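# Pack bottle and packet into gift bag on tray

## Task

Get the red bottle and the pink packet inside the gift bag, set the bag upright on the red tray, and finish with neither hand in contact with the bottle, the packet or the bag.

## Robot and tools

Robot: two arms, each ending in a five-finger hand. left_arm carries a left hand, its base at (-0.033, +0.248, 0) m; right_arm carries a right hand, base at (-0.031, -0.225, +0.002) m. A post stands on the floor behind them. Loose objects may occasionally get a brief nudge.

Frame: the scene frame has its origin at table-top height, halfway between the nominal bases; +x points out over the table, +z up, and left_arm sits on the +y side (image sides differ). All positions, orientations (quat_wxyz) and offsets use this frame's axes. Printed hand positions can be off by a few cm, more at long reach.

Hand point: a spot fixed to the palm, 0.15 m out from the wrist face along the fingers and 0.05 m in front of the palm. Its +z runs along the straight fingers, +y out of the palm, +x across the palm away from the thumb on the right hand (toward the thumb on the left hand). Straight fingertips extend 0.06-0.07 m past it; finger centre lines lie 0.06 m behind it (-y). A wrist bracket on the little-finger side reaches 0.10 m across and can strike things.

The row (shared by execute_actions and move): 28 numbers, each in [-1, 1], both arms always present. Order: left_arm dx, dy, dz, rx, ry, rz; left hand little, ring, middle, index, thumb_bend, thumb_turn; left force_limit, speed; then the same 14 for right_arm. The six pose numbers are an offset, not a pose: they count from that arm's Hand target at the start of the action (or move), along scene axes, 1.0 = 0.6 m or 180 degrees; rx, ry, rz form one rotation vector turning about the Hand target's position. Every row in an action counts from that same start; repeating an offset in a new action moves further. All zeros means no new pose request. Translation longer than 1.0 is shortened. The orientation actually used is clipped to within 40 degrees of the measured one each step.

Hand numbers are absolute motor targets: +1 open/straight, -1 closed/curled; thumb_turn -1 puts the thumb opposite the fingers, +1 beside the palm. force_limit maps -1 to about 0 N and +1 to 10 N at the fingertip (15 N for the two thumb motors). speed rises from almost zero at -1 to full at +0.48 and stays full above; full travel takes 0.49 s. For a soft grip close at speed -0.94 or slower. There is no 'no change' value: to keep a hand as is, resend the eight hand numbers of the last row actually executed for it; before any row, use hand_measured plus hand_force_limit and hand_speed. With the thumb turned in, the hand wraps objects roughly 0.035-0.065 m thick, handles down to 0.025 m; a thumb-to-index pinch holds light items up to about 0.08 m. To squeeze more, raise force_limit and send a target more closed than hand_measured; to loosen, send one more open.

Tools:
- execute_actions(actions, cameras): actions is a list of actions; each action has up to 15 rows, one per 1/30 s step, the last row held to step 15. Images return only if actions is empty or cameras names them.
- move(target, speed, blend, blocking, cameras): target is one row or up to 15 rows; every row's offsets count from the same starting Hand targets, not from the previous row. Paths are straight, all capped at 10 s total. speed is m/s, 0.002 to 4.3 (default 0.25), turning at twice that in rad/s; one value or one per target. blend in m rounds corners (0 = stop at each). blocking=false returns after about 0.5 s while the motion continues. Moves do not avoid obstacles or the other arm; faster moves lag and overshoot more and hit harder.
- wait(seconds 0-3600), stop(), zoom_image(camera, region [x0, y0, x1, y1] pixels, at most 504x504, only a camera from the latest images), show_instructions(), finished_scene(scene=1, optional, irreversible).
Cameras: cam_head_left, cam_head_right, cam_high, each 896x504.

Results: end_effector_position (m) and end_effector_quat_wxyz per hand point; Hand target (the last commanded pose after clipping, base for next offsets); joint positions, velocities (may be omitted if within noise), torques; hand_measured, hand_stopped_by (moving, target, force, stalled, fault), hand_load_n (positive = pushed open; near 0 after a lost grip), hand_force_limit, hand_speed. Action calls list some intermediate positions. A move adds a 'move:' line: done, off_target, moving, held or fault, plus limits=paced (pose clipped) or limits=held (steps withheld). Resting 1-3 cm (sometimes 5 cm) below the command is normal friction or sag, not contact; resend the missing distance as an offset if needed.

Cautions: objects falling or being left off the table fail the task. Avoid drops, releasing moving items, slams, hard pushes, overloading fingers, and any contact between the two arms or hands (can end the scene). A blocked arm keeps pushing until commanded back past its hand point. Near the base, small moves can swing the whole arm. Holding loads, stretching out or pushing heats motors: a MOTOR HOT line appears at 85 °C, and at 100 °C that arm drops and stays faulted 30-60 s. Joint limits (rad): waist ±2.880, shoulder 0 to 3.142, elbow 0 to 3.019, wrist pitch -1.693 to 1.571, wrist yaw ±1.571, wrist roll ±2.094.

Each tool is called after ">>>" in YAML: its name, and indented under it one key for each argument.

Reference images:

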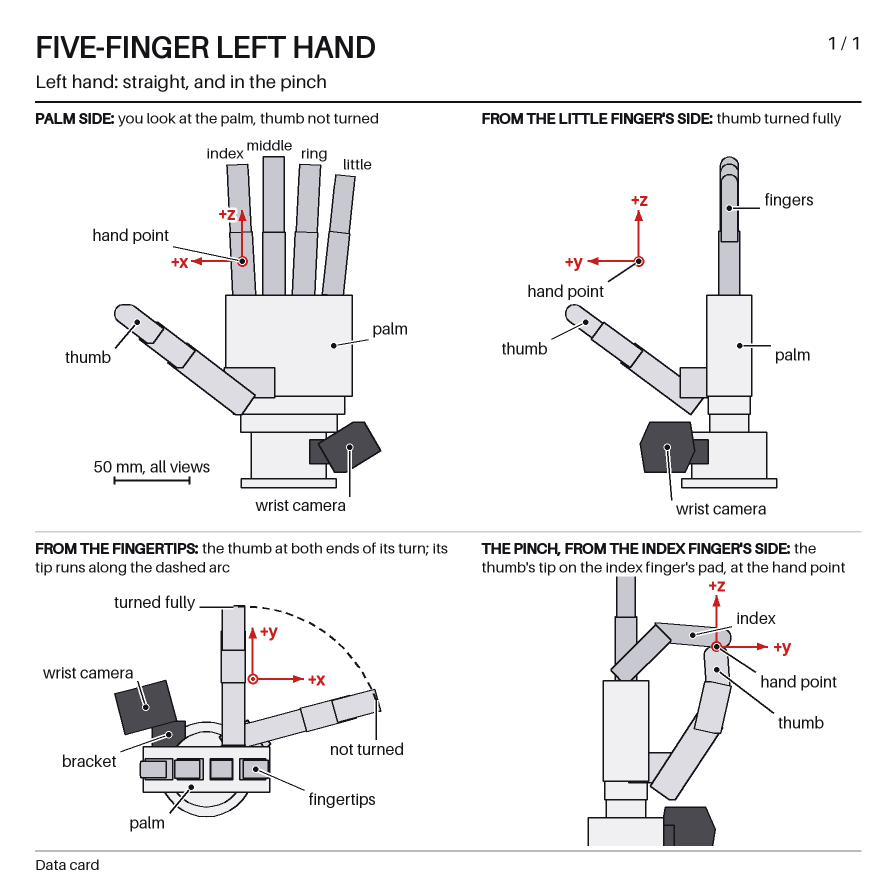

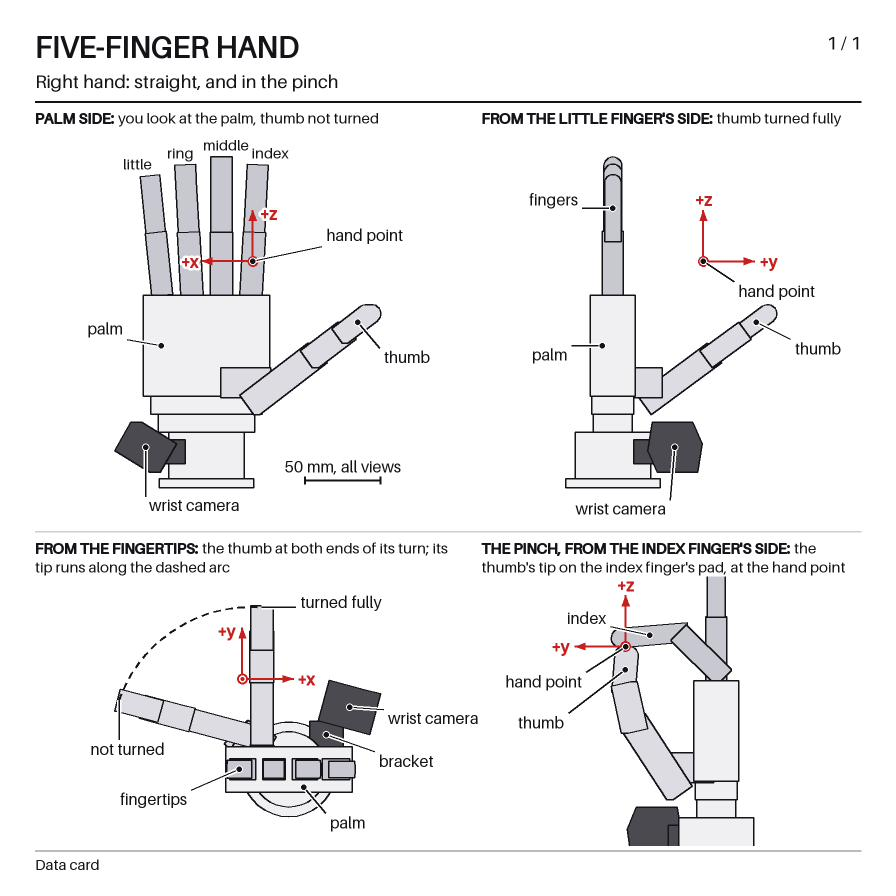

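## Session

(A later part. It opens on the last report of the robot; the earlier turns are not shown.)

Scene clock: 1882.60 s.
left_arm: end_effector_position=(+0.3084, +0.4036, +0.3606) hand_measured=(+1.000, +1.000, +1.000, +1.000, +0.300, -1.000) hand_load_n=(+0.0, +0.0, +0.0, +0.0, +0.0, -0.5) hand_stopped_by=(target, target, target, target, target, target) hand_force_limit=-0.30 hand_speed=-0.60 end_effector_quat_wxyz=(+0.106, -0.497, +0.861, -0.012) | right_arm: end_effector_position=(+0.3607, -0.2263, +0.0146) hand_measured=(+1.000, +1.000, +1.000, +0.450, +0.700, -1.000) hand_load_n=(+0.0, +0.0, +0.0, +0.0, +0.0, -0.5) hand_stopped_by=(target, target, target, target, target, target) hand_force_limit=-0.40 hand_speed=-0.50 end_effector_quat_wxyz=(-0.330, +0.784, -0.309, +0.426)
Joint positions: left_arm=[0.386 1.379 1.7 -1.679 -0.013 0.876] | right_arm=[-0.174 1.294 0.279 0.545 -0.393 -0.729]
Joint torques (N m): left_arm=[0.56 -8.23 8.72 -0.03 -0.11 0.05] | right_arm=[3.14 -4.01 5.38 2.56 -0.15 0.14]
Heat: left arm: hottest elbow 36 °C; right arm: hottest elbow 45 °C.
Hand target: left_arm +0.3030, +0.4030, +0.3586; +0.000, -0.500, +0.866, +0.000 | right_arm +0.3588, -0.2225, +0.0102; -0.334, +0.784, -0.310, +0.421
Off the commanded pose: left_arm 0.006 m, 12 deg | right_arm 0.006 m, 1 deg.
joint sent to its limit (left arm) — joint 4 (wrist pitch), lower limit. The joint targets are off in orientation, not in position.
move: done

>>> move:
  target: [0, 0, 0, 0, 0, 0, 1, 1, 1, 1, 0.3, -1, -0.3, -0.6, -0.003, 0.0, 0.008, 0, 0, 0, 1, 1, 1, 0.45, 0.7, -1, -0.4, -0.5]
  speed: 0.03

>>> move:
  target: [0, 0, 0, 0, 0, 0, 1, 1, 1, 1, 0.3, -1, -0.3, -0.6, 0, 0, 0, 0, 0, 0, 1, 1, 1, 0.0, 0.4, -1, -0.4, -0.9]
  cameras: ["all"]

>>> zoom_image:
  camera: "cam_high"
  region: [270, 210, 370, 310]

>>> zoom_image:
  camera: "cam_head_left"
  region: [430, 200, 530, 290]

Scene clock: 1897.37 s.
left_arm: end_effector_position=(+0.3084, +0.4036, +0.3606) hand_measured=(+1.000, +1.000, +1.000, +1.000, +0.300, -1.000) hand_load_n=(+0.0, +0.0, +0.0, +0.0, +0.0, +0.0) hand_stopped_by=(target, target, target, target, target, target) hand_force_limit=-0.30 hand_speed=-0.60 end_effector_quat_wxyz=(+0.106, -0.497, +0.861, -0.012) | right_arm: end_effector_position=(+0.3600, -0.2262, +0.0145) hand_measured=(+1.000, +1.000, +1.000, +0.450, +0.700, -1.000) hand_load_n=(+0.0, +0.0, +0.0, +0.0, +0.0, -0.5) hand_stopped_by=(target, target, target, target, target, target) hand_force_limit=-0.40 hand_speed=-0.50 end_effector_quat_wxyz=(-0.330, +0.784, -0.309, +0.425)
Joint positions: left_arm=[0.386 1.379 1.7 -1.679 -0.013 0.876] | right_arm=[-0.174 1.291 0.279 0.539 -0.393 -0.729]
Joint torques (N m): left_arm=[1.14 -8.47 8.79 -0.1 -0.1 0.03] | right_arm=[2.96 -6.65 5.37 1.76 -0.18 0.14]
Heat: left arm: hottest elbow 36 °C; right arm: hottest elbow 45 °C.
Hand target: left_arm +0.3030, +0.4030, +0.3586; +0.000, -0.500, +0.866, +0.000 | right_arm +0.3570, -0.2226, +0.0149; -0.334, +0.784, -0.310, +0.421
Off the commanded pose: left_arm 0.006 m, 12 deg | right_arm 0.005 m, 1 deg.
joint sent to its limit (left arm) — joint 4 (wrist pitch), lower limit. The joint targets are off in orientation, not in position.
move: done

Scene clock: 1898.40 s.
left_arm: end_effector_position=(+0.3084, +0.4036, +0.3606) hand_measured=(+1.000, +1.000, +1.000, +1.000, +0.300, -1.000) hand_load_n=(+0.0, +0.0, +0.0, +0.0, +0.0, +0.0) hand_stopped_by=(target, target, target, target, target, target) hand_force_limit=-0.30 hand_speed=-0.60 end_effector_quat_wxyz=(+0.106, -0.497, +0.861, -0.012) | right_arm: end_effector_position=(+0.3593, -0.2260, +0.0137) hand_measured=(+1.000, +1.000, +1.000, +0.266, +0.588, -1.000) hand_load_n=(+0.0, +0.0, +0.0, +4.5, +4.5, +0.0) hand_stopped_by=(target, target, target, force, force, target) hand_force_limit=-0.40 hand_speed=-0.90 end_effector_quat_wxyz=(-0.330, +0.785, -0.310, +0.424)
Joint positions: left_arm=[0.386 1.379 1.7 -1.679 -0.013 0.876] | right_arm=[-0.174 1.291 0.279 0.535 -0.393 -0.729]
Joint torques (N m): left_arm=[1.14 -8.23 8.85 -0.17 -0.12 0.03] | right_arm=[2.96 -6.36 5.35 1.87 -0.18 0.15]
Heat: left arm: hottest elbow 36 °C; right arm: hottest elbow 45 °C.
Hand target: left_arm +0.3030, +0.4030, +0.3586; +0.000, -0.500, +0.866, +0.000 | right_arm +0.3569, -0.2225, +0.0148; -0.334, +0.784, -0.310, +0.421
Off the commanded pose: left_arm 0.006 m, 12 deg | right_arm 0.004 m, 1 deg.
joint sent to its limit (left arm) — joint 4 (wrist pitch), lower limit. The joint targets are off in orientation, not in position.
move: done

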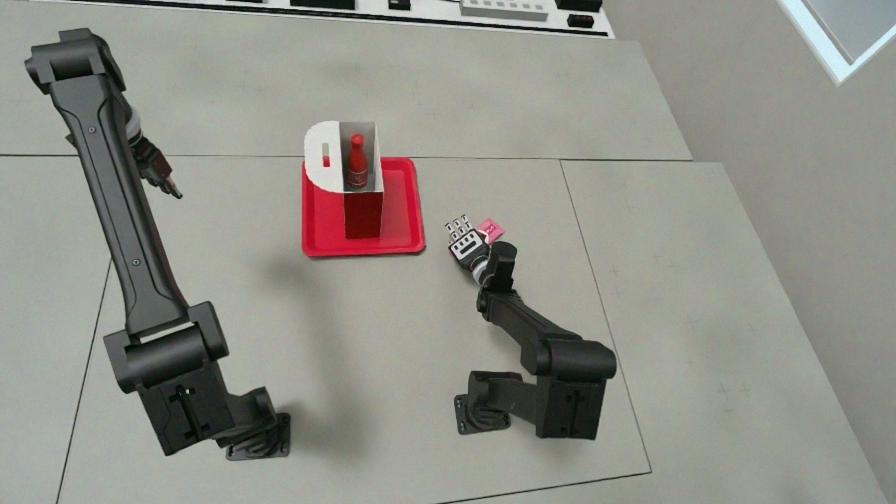

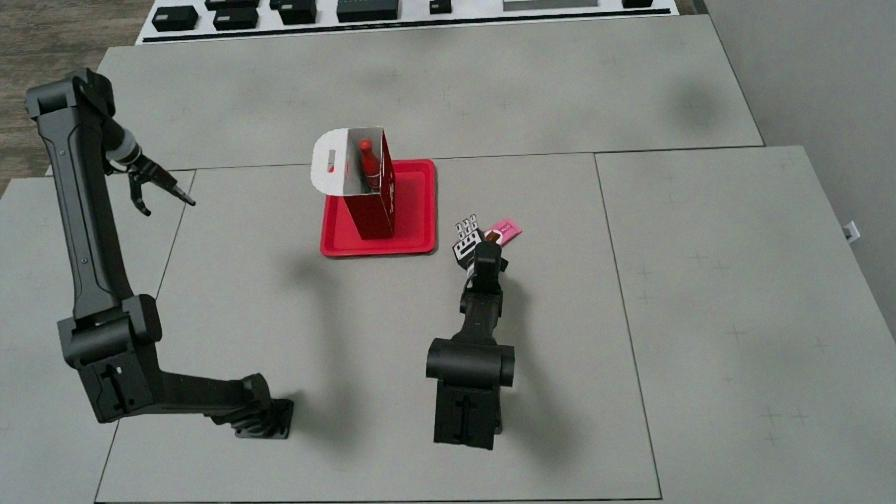

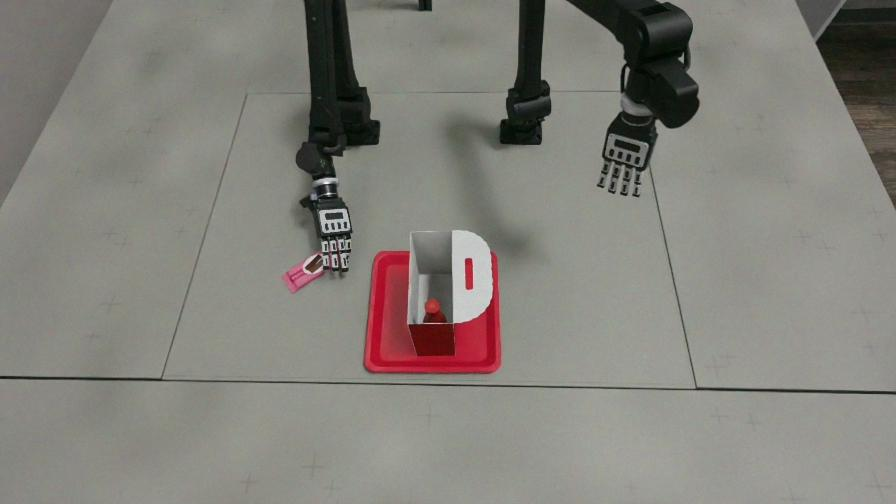

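Scaled by 5.040 from the camera's image (finer frame: 1280x720).

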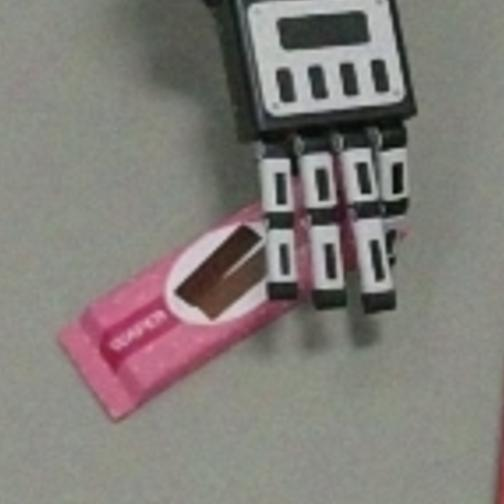

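Scaled by 5.040 from the camera's image (finer frame: 1280x720).

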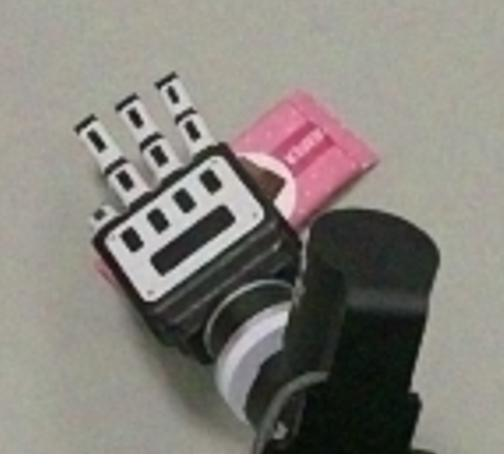

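>>> move:
  target: [0, 0, 0, 0, 0, 0, 1, 1, 1, 1, 0.3, -1, -0.3, -0.6, 0, 0, 0.14, 0, 0, 0, 1, 1, 1, 0.0, 0.4, -1, -0.4, -0.9]
  speed: 0.06
  cameras: ["all"]

>>> zoom_image:
  camera: "cam_high"
  region: [270, 190, 370, 310]

>>> zoom_image:
  camera: "cam_head_left"
  region: [430, 180, 550, 290]

>>> zoom_image:
  camera: "cam_head_right"
  region: [430, 180, 550, 290]

Scene clock: 1913.80 s.
left_arm: end_effector_position=(+0.3084, +0.4036, +0.3606) hand_measured=(+1.000, +1.000, +1.000, +1.000, +0.300, -1.000) hand_load_n=(+0.0, +0.0, +0.0, +0.0, +0.0, +0.0) hand_stopped_by=(target, target, target, target, target, target) hand_force_limit=-0.30 hand_speed=-0.60 end_effector_quat_wxyz=(+0.106, -0.497, +0.861, -0.012) | right_arm: end_effector_position=(+0.3333, -0.2220, +0.0666) hand_measured=(+1.000, +1.000, +1.000, +0.266, +0.588, -1.000) hand_load_n=(+0.0, +0.0, +0.0, +4.5, +4.5, +0.0) hand_stopped_by=(target, target, target, force, force, target) hand_force_limit=-0.40 hand_speed=-0.90 end_effector_quat_wxyz=(-0.323, +0.796, -0.322, +0.397)
Joint positions: left_arm=[0.386 1.379 1.7 -1.679 -0.013 0.876] | right_arm=[-0.174 0.967 0.334 0.092 -0.393 -0.729]
Joint torques (N m): left_arm=[1.03 -8.18 8.87 -0.14 -0.11 0.05] | right_arm=[2.96 -4.07 12.05 1.78 -0.22 0.14]
Heat: left arm: hottest elbow 36 °C; right arm: hottest elbow 45 °C.
Hand target: left_arm +0.3030, +0.4030, +0.3586; +0.000, -0.500, +0.866, +0.000 | right_arm +0.3570, -0.2225, +0.0989; -0.334, +0.784, -0.310, +0.421
Off the commanded pose: left_arm 0.006 m, 12 deg | right_arm 0.040 m, 4 deg.
joint sent to its limit (left arm) — joint 4 (wrist pitch), lower limit. The joint targets are off in orientation, not in position.
move: off_target (right_arm)

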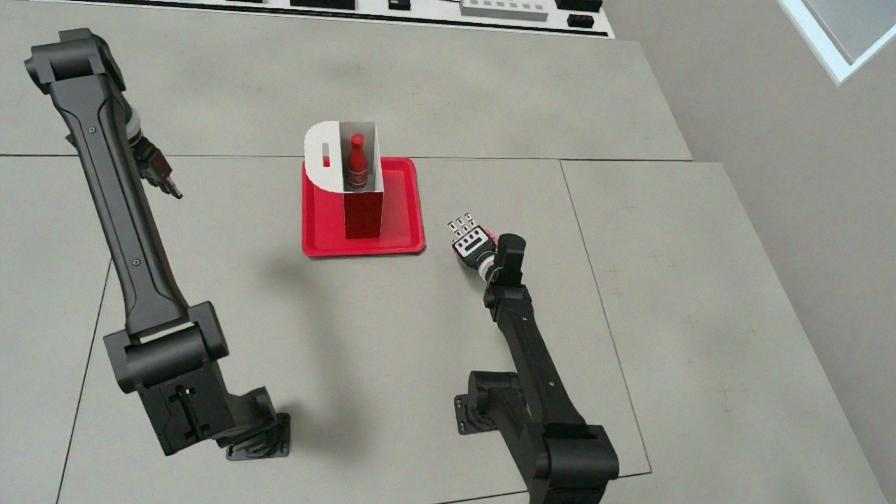

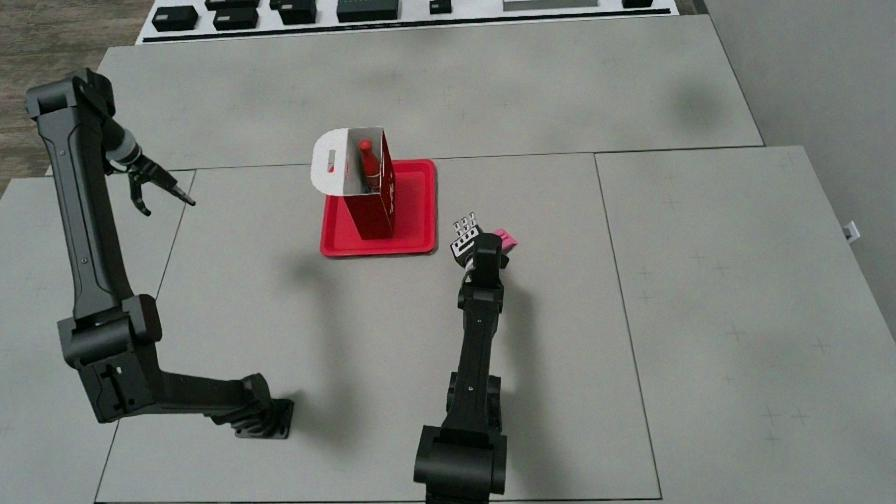

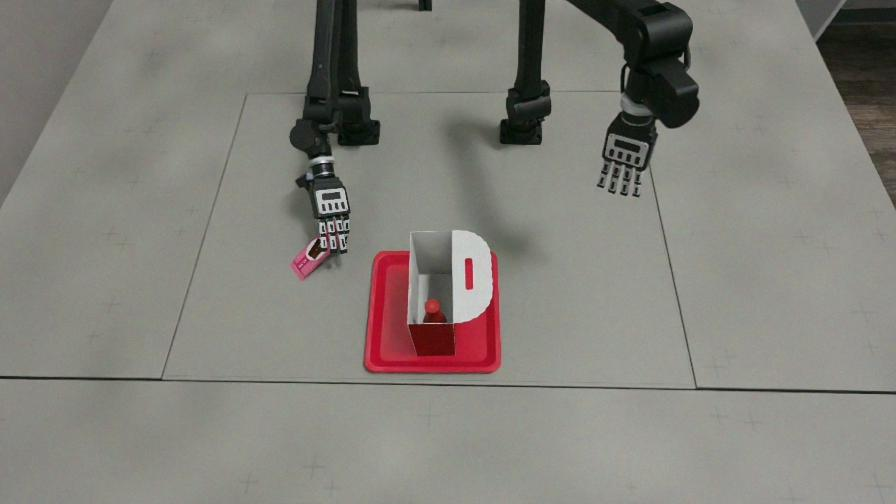

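Scaled by 4.200 from the camera's image (finer frame: 1280x720).

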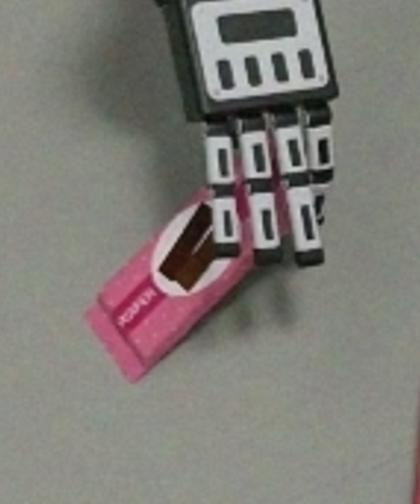

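Scaled by 4.200 from the camera's image (finer frame: 1280x720).

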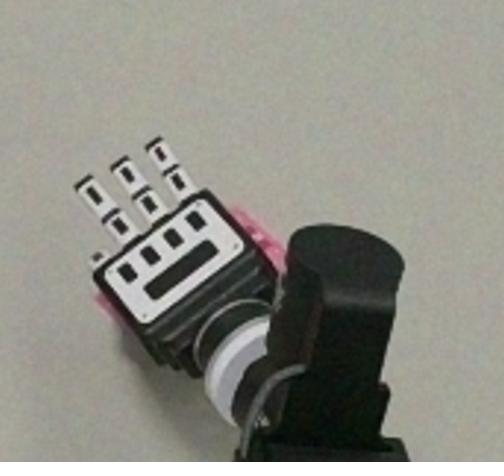

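Scaled by 4.200 from the camera's image (finer frame: 1280x720).

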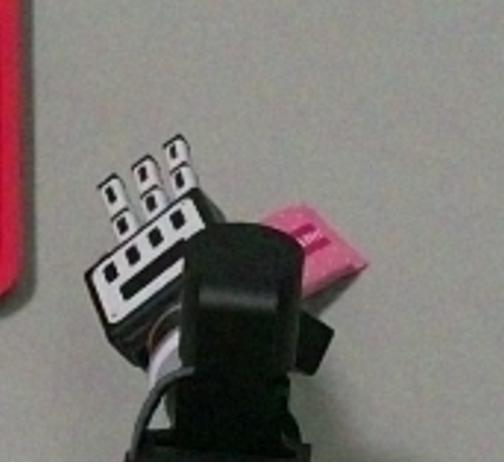

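>>> move:
  target: [0, 0, 0, 0, 0, 0, 1, 1, 1, 1, 0.3, -1, -0.3, -0.6, 0.02, 0, 0.25, 0, 0, 0, 1, 1, 1, 0.0, 0.4, -1, -0.4, -0.9]
  speed: 0.1
  cameras: ["all"]

>>> zoom_image:
  camera: "cam_high"
  region: [240, 120, 370, 290]

>>> zoom_image:
  camera: "cam_head_right"
  region: [400, 100, 580, 290]

Scene clock: 1924.10 s.
left_arm: end_effector_position=(+0.3084, +0.4036, +0.3606) hand_measured=(+1.000, +1.000, +1.000, +1.000, +0.300, -1.000) hand_load_n=(+0.0, +0.0, +0.0, +0.0, +0.0, +0.0) hand_stopped_by=(target, target, target, target, target, target) hand_force_limit=-0.30 hand_speed=-0.60 end_effector_quat_wxyz=(+0.106, -0.497, +0.861, -0.012) | right_arm: end_effector_position=(+0.3536, -0.2250, +0.2086) hand_measured=(+1.000, +1.000, +1.000, +0.266, +0.588, -1.000) hand_load_n=(+0.0, +0.0, +0.0, +4.0, +4.0, +0.0) hand_stopped_by=(target, target, target, force, force, target) hand_force_limit=-0.40 hand_speed=-0.90 end_effector_quat_wxyz=(-0.324, +0.797, -0.324, +0.395)
Joint positions: left_arm=[0.386 1.379 1.7 -1.679 -0.013 0.876] | right_arm=[-0.174 0.824 0.674 -0.396 -0.393 -0.726]
Joint torques (N m): left_arm=[0.97 -8.18 8.87 -0.1 -0.12 0.05] | right_arm=[3.37 -3.37 14.06 1.92 -0.04 0.16]
Heat: left arm: hottest elbow 36 °C; right arm: hottest elbow 48 °C.
Hand target: left_arm +0.3030, +0.4030, +0.3586; +0.000, -0.500, +0.866, +0.000 | right_arm +0.3689, -0.2225, +0.2489; -0.334, +0.784, -0.310, +0.421
Off the commanded pose: left_arm 0.006 m, 12 deg | right_arm 0.043 m, 4 deg.
joint sent to its limit (left arm) — joint 4 (wrist pitch), lower limit. The joint targets are off in orientation, not in position.
move: off_target (right_arm)

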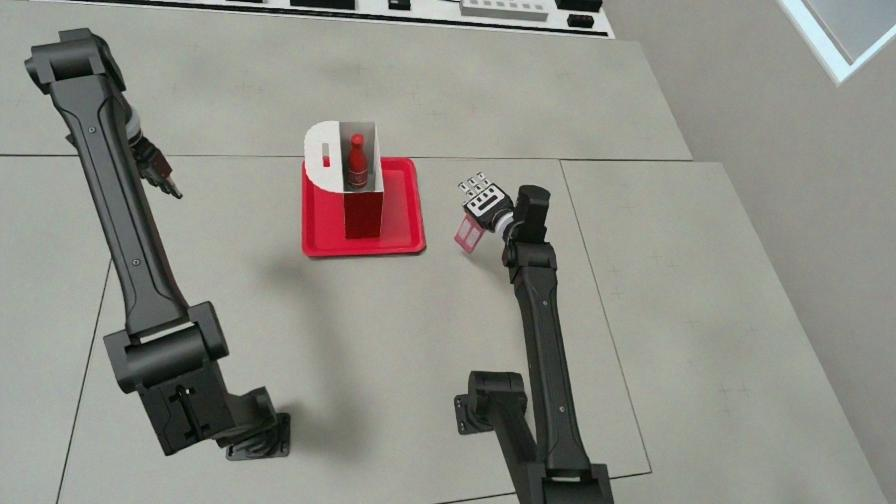

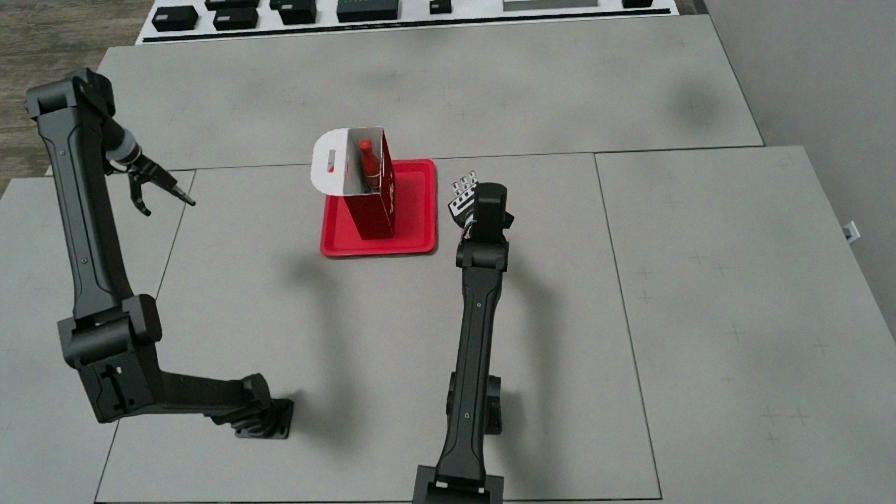

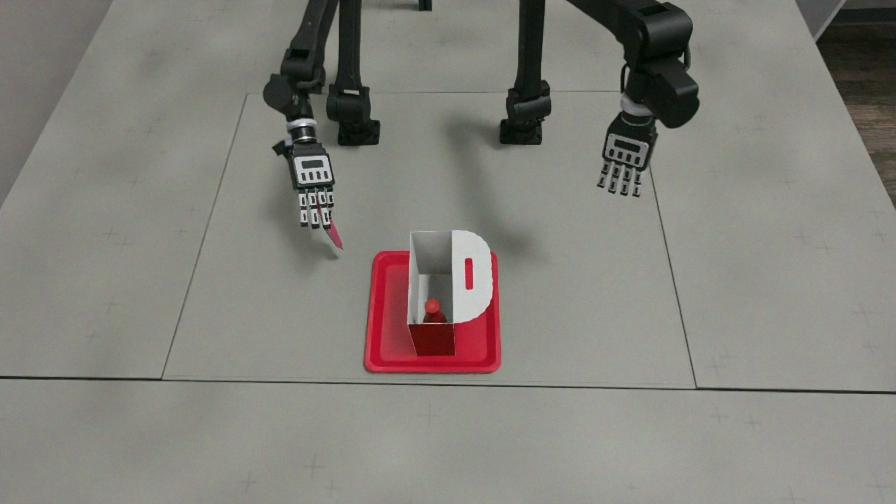

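Scaled by 2.965 from the camera's image (finer frame: 1280x720).

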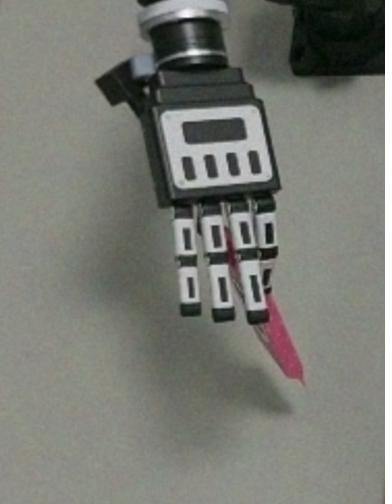

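Scaled by 2.653 from the camera's image (finer frame: 1280x720).

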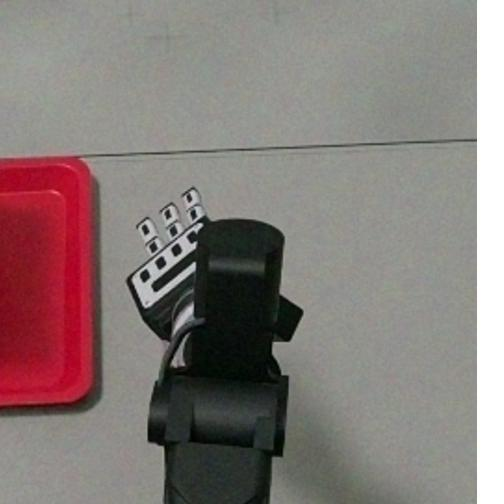

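>>> move:
  target:
    - [0, 0, 0, 0, 0, 0, 1, 1, 1, 1, 0.3, -1, -0.3, -0.6, 0.01, 0, 0.32, 0, 0, 0, 1, 1, 1, 0.0, 0.4, -1, -0.4, -0.9]
    - [0, 0, 0, 0, 0, 0, 1, 1, 1, 1, 0.3, -1, -0.3, -0.6, 0.13, 0.2, 0.33, 0, 0, -0.12, 1, 1, 1, 0.0, 0.4, -1, -0.4, -0.9]
  speed: [0.1, 0.12]
  blend: [0.03, 0]
  cameras: ["all"]

>>> zoom_image:
  camera: "cam_high"
  region: [280, 100, 530, 390]

>>> zoom_image:
  camera: "cam_head_left"
  region: [300, 30, 550, 290]

Scene clock: 1956.57 s.
left_arm: end_effector_position=(+0.3084, +0.4036, +0.3606) hand_measured=(+1.000, +1.000, +1.000, +1.000, +0.300, -1.000) hand_load_n=(+0.0, +0.0, +0.5, +0.0, +0.0, +0.0) hand_stopped_by=(target, target, target, target, target, target) hand_force_limit=-0.30 hand_speed=-0.60 end_effector_quat_wxyz=(+0.106, -0.497, +0.861, -0.012) | right_arm: end_effector_position=(+0.4409, -0.1100, +0.4101) hand_measured=(+1.000, +1.000, +1.000, +0.266, +0.588, -1.000) hand_load_n=(+0.0, +0.0, -0.5, +4.0, +4.0, +0.0) hand_stopped_by=(target, target, target, force, force, target) hand_force_limit=-0.40 hand_speed=-0.90 end_effector_quat_wxyz=(-0.223, +0.730, -0.452, +0.462)
Joint positions: left_arm=[0.386 1.379 1.7 -1.679 -0.013 0.876] | right_arm=[0.365 1.147 1.397 -0.8 0.428 -0.318]
Joint torques (N m): left_arm=[1.08 -8.23 8.9 -0.1 -0.11 0.05] | right_arm=[3.31 -7.3 13.81 2 0.3 0.15]
Heat: left arm: hottest elbow 36 °C; right arm: hottest elbow 51 °C.
Hand target: left_arm +0.3030, +0.4030, +0.3586; +0.000, -0.500, +0.866, +0.000 | right_arm +0.4470, -0.1025, +0.4467; -0.249, +0.712, -0.452, +0.476
Off the commanded pose: left_arm 0.006 m, 12 deg | right_arm 0.038 m, 4 deg.
joint sent to its limit (left arm) — joint 4 (wrist pitch), lower limit. The joint targets are off in orientation, not in position.
move: off_target (right_arm)

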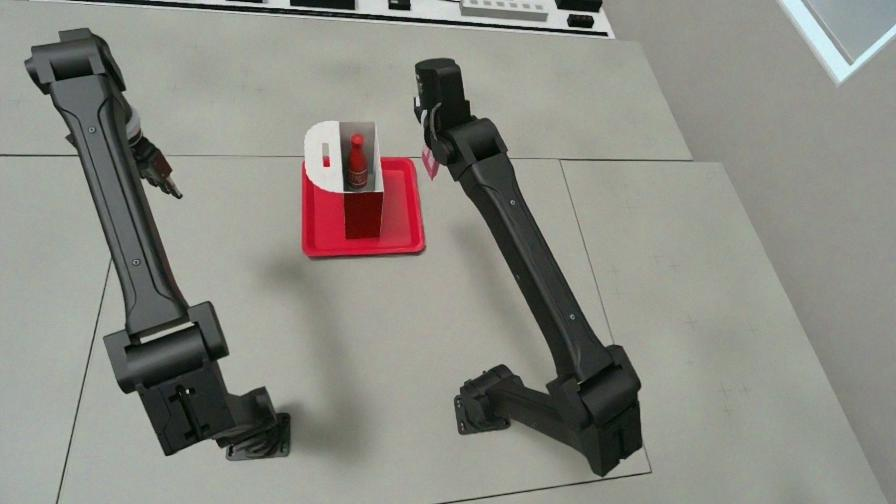

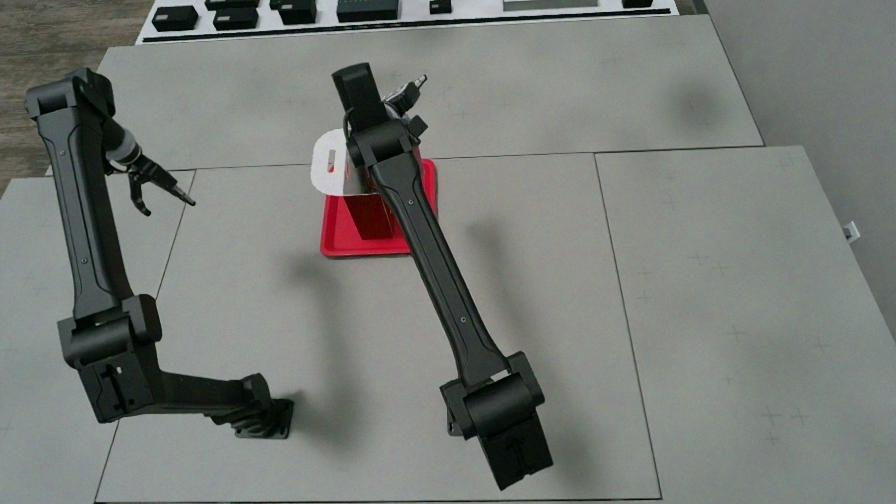

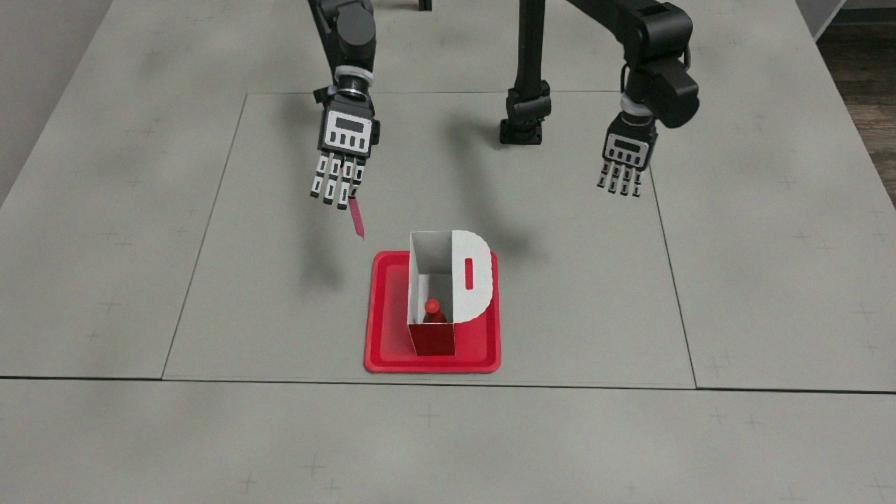

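Scaled by 1.738 from the camera's image (finer frame: 1280x720).

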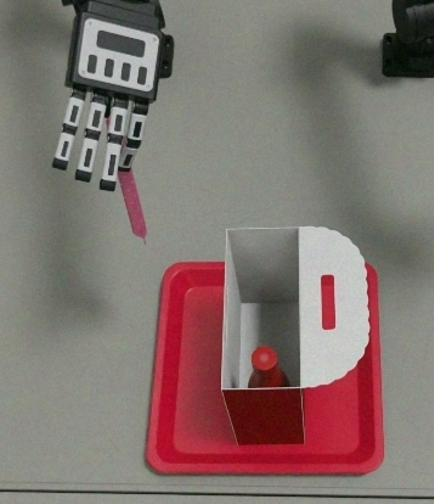

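Scaled by 1.938 from the camera's image (finer frame: 1280x720).

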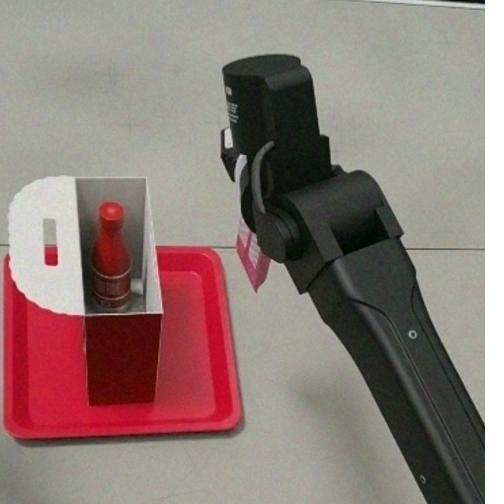

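>>> move:
  target: [0, 0, 0, 0, 0, 0, 1, 1, 1, 1, 0.3, -1, -0.3, -0.6, 0.0935, 0.2433, 0.01, 0, 0, -0.0944, 1, 1, 1, 0.0, 0.4, -1, -0.4, -0.9]
  speed: 0.1
  cameras: ["all"]

>>> zoom_image:
  camera: "cam_high"
  region: [340, 170, 540, 390]

>>> zoom_image:
  camera: "cam_head_right"
  region: [270, 50, 480, 280]

>>> zoom_image:
  camera: "cam_head_left"
  region: [280, 50, 480, 280]

Scene clock: 1974.07 s.
left_arm: end_effector_position=(+0.3084, +0.4036, +0.3606) hand_measured=(+1.000, +1.000, +1.000, +1.000, +0.300, -1.000) hand_load_n=(+0.0, +0.0, +0.0, +0.0, +0.0, +0.0) hand_stopped_by=(target, target, target, target, target, target) hand_force_limit=-0.30 hand_speed=-0.60 end_effector_quat_wxyz=(+0.106, -0.497, +0.861, -0.012) | right_arm: end_effector_position=(+0.5004, +0.0362, +0.4234) hand_measured=(+1.000, +1.000, +1.000, +0.266, +0.588, -1.000) hand_load_n=(+0.0, +0.0, +0.0, +4.0, +4.0, +0.0) hand_stopped_by=(target, target, target, force, force, target) hand_force_limit=-0.40 hand_speed=-0.90 end_effector_quat_wxyz=(-0.149, +0.654, -0.545, +0.503)
Joint positions: left_arm=[0.386 1.379 1.7 -1.679 -0.013 0.876] | right_arm=[0.657 1.609 1.92 -1.135 0.912 0.119]
Joint torques (N m): left_arm=[0.67 -8.18 8.85 -0.12 -0.1 0.05] | right_arm=[3.08 -14.97 13.01 1.42 0.6 0.15]
Heat: left arm: hottest elbow 36 °C; right arm: hottest elbow 53 °C.
Hand target: left_arm +0.3030, +0.4030, +0.3586; +0.000, -0.500, +0.866, +0.000 | right_arm +0.5031, +0.0434, +0.4528; -0.176, +0.637, -0.552, +0.508
Off the commanded pose: left_arm 0.006 m, 12 deg | right_arm 0.030 m, 4 deg.
joint sent to its limit (left arm) — joint 4 (wrist pitch), lower limit. The joint targets are off in orientation, not in position.
move: off_target (right_arm)

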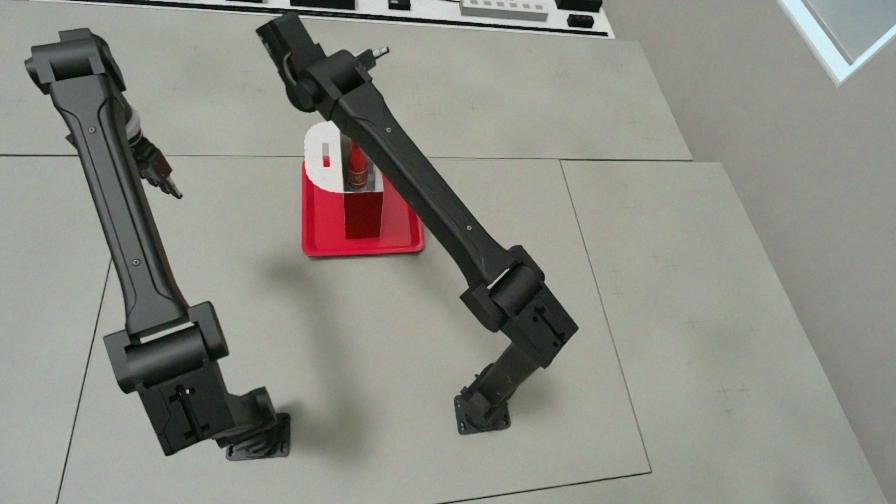

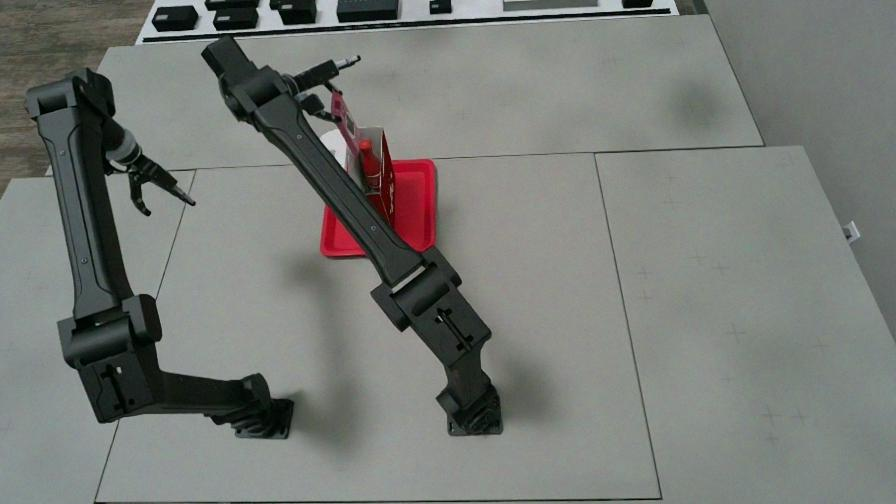

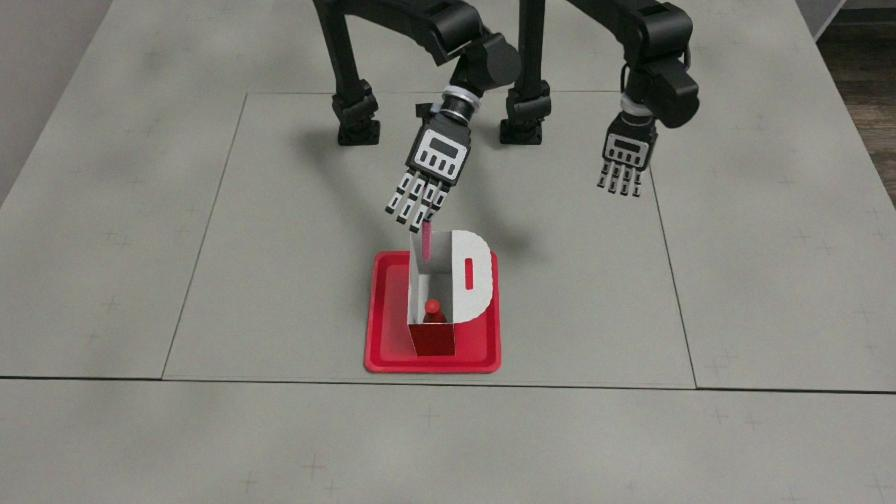

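Scaled by 2.291 from the camera's image (finer frame: 1280x720).

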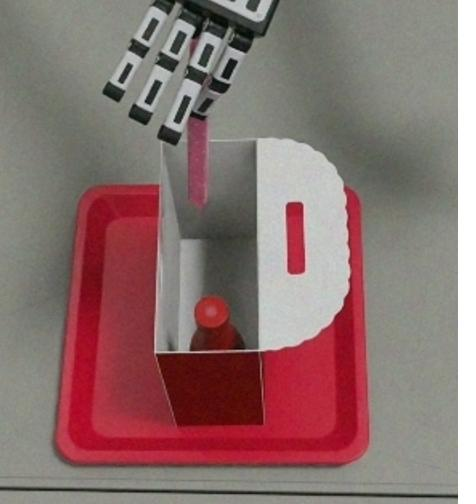

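Scaled by 2.191 from the camera's image (finer frame: 1280x720).

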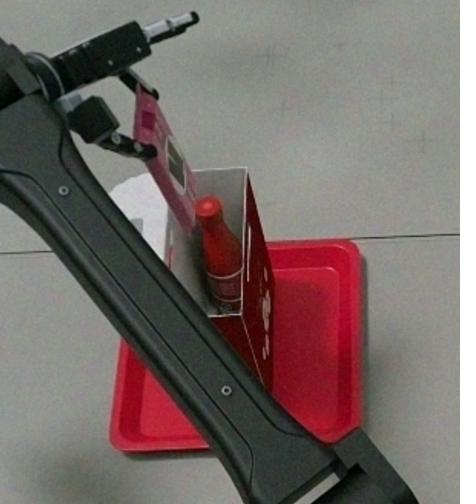

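Scaled by 2.191 from the camera's image (finer frame: 1280x720).

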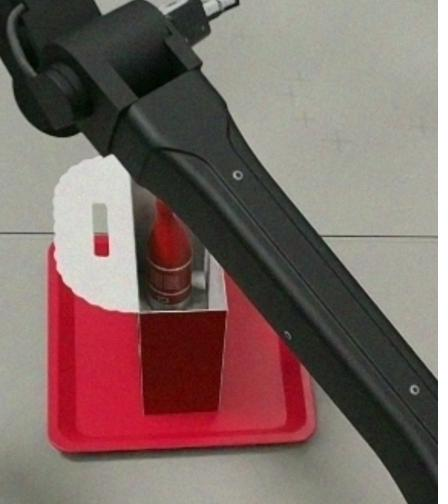

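>>> zoom_image:
  camera: "cam_head_right"
  region: [310, 70, 410, 180]

>>> zoom_image:
  camera: "cam_high"
  region: [380, 170, 480, 280]

Scaled by 4.582 from the camera's image (finer frame: 1280x720).

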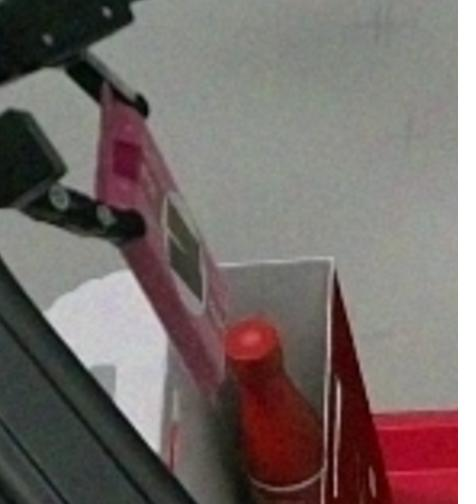

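Scaled by 4.582 from the camera's image (finer frame: 1280x720).

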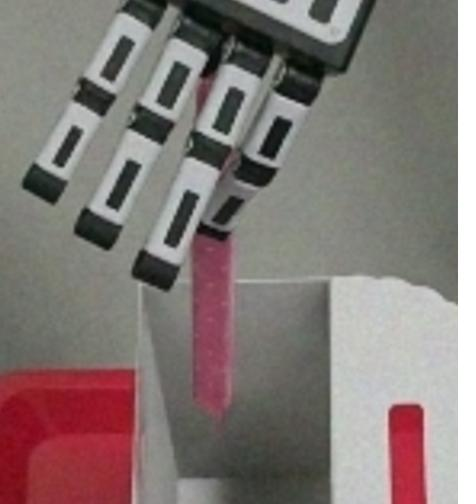

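>>> move:
  target: [0, 0, 0, 0, 0, 0, 1, 1, 1, 1, 0.3, -1, -0.3, -0.6, -0.01, -0.012, -0.1, 0, 0, 0, 1, 1, 1, 0.0, 0.4, -1, -0.4, -0.9]
  speed: 0.06
  cameras: ["all"]

>>> zoom_image:
  camera: "cam_head_right"
  region: [310, 70, 430, 190]

>>> zoom_image:
  camera: "cam_high"
  region: [380, 190, 500, 330]

Scene clock: 2070.77 s.
left_arm: end_effector_position=(+0.3084, +0.4036, +0.3606) hand_measured=(+1.000, +1.000, +1.000, +1.000, +0.300, -1.000) hand_load_n=(+0.0, +0.0, +0.0, +0.0, +0.0, +0.0) hand_stopped_by=(target, target, target, target, target, target) hand_force_limit=-0.30 hand_speed=-0.60 end_effector_quat_wxyz=(+0.106, -0.497, +0.861, -0.012) | right_arm: end_effector_position=(+0.5003, +0.0362, +0.3730) hand_measured=(+1.000, +1.000, +1.000, +0.266, +0.588, -1.000) hand_load_n=(+0.0, +0.0, +0.0, +4.0, +4.0, +0.0) hand_stopped_by=(target, target, target, force, force, target) hand_force_limit=-0.40 hand_speed=-0.90 end_effector_quat_wxyz=(-0.153, +0.651, -0.547, +0.504)
Joint positions: left_arm=[0.386 1.379 1.7 -1.679 -0.013 0.876] | right_arm=[0.657 1.569 1.733 -0.98 0.912 0.122]
Joint torques (N m): left_arm=[0.91 -8.41 8.81 -0.13 -0.1 0.05] | right_arm=[2.9 -17.32 8.95 2.17 0.51 0.12]
Heat: left arm: hottest elbow 36 °C; right arm: hottest elbow 55 °C.
Hand target: left_arm +0.3030, +0.4030, +0.3586; +0.000, -0.500, +0.866, +0.000 | right_arm +0.4971, +0.0362, +0.3930; -0.176, +0.637, -0.552, +0.508
Off the commanded pose: left_arm 0.006 m, 12 deg | right_arm 0.020 m, 3 deg.
joint sent to its limit (left arm) — joint 4 (wrist pitch), lower limit. The joint targets are off in orientation, not in position.
move: off_target (right_arm)

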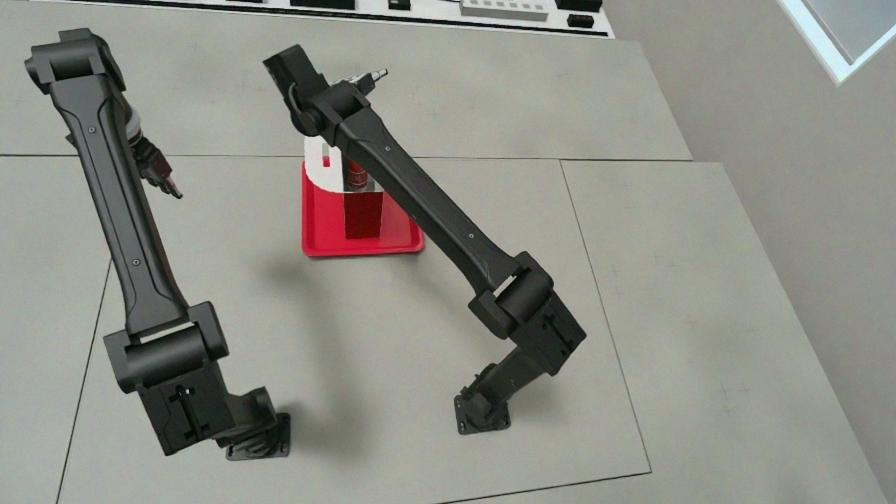

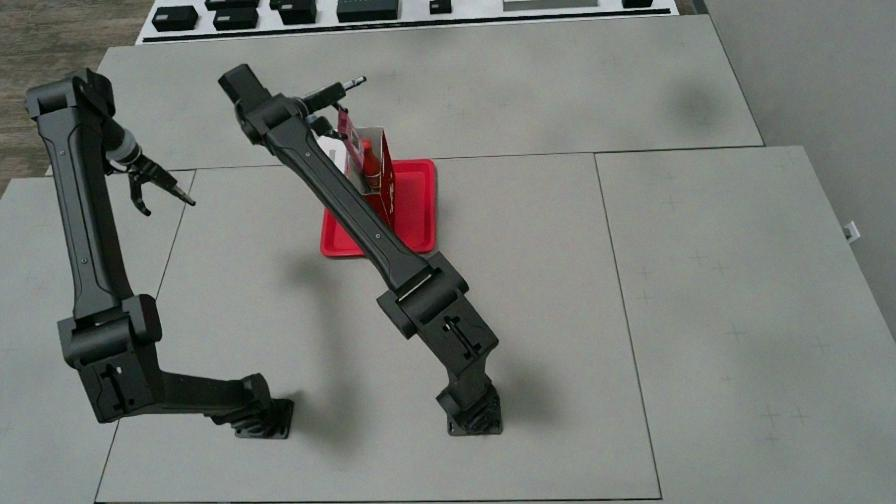

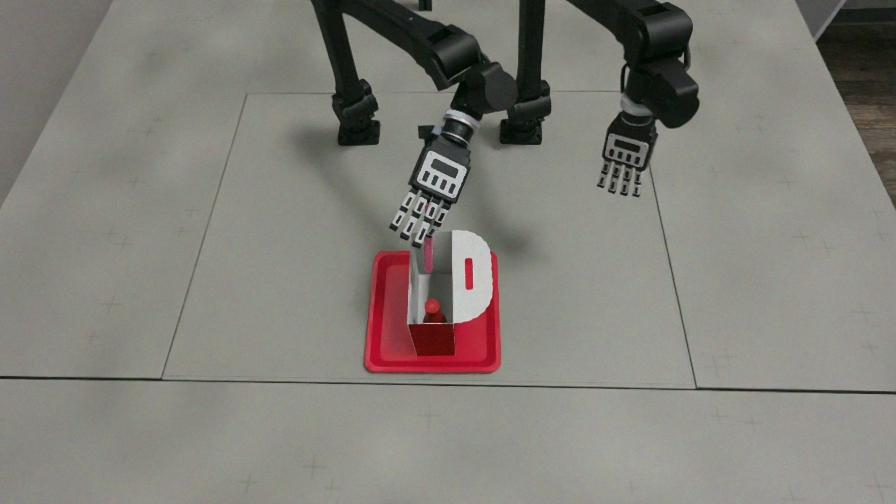

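Scaled by 4.200 from the camera's image (finer frame: 1280x720).

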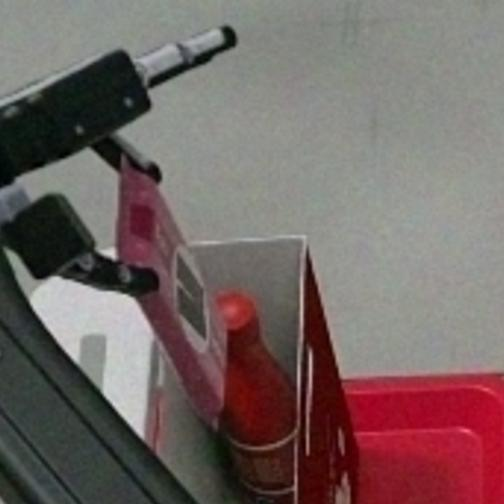

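Scaled by 3.600 from the camera's image (finer frame: 1280x720).

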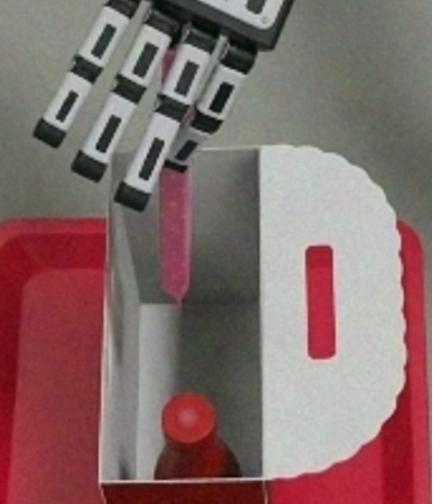

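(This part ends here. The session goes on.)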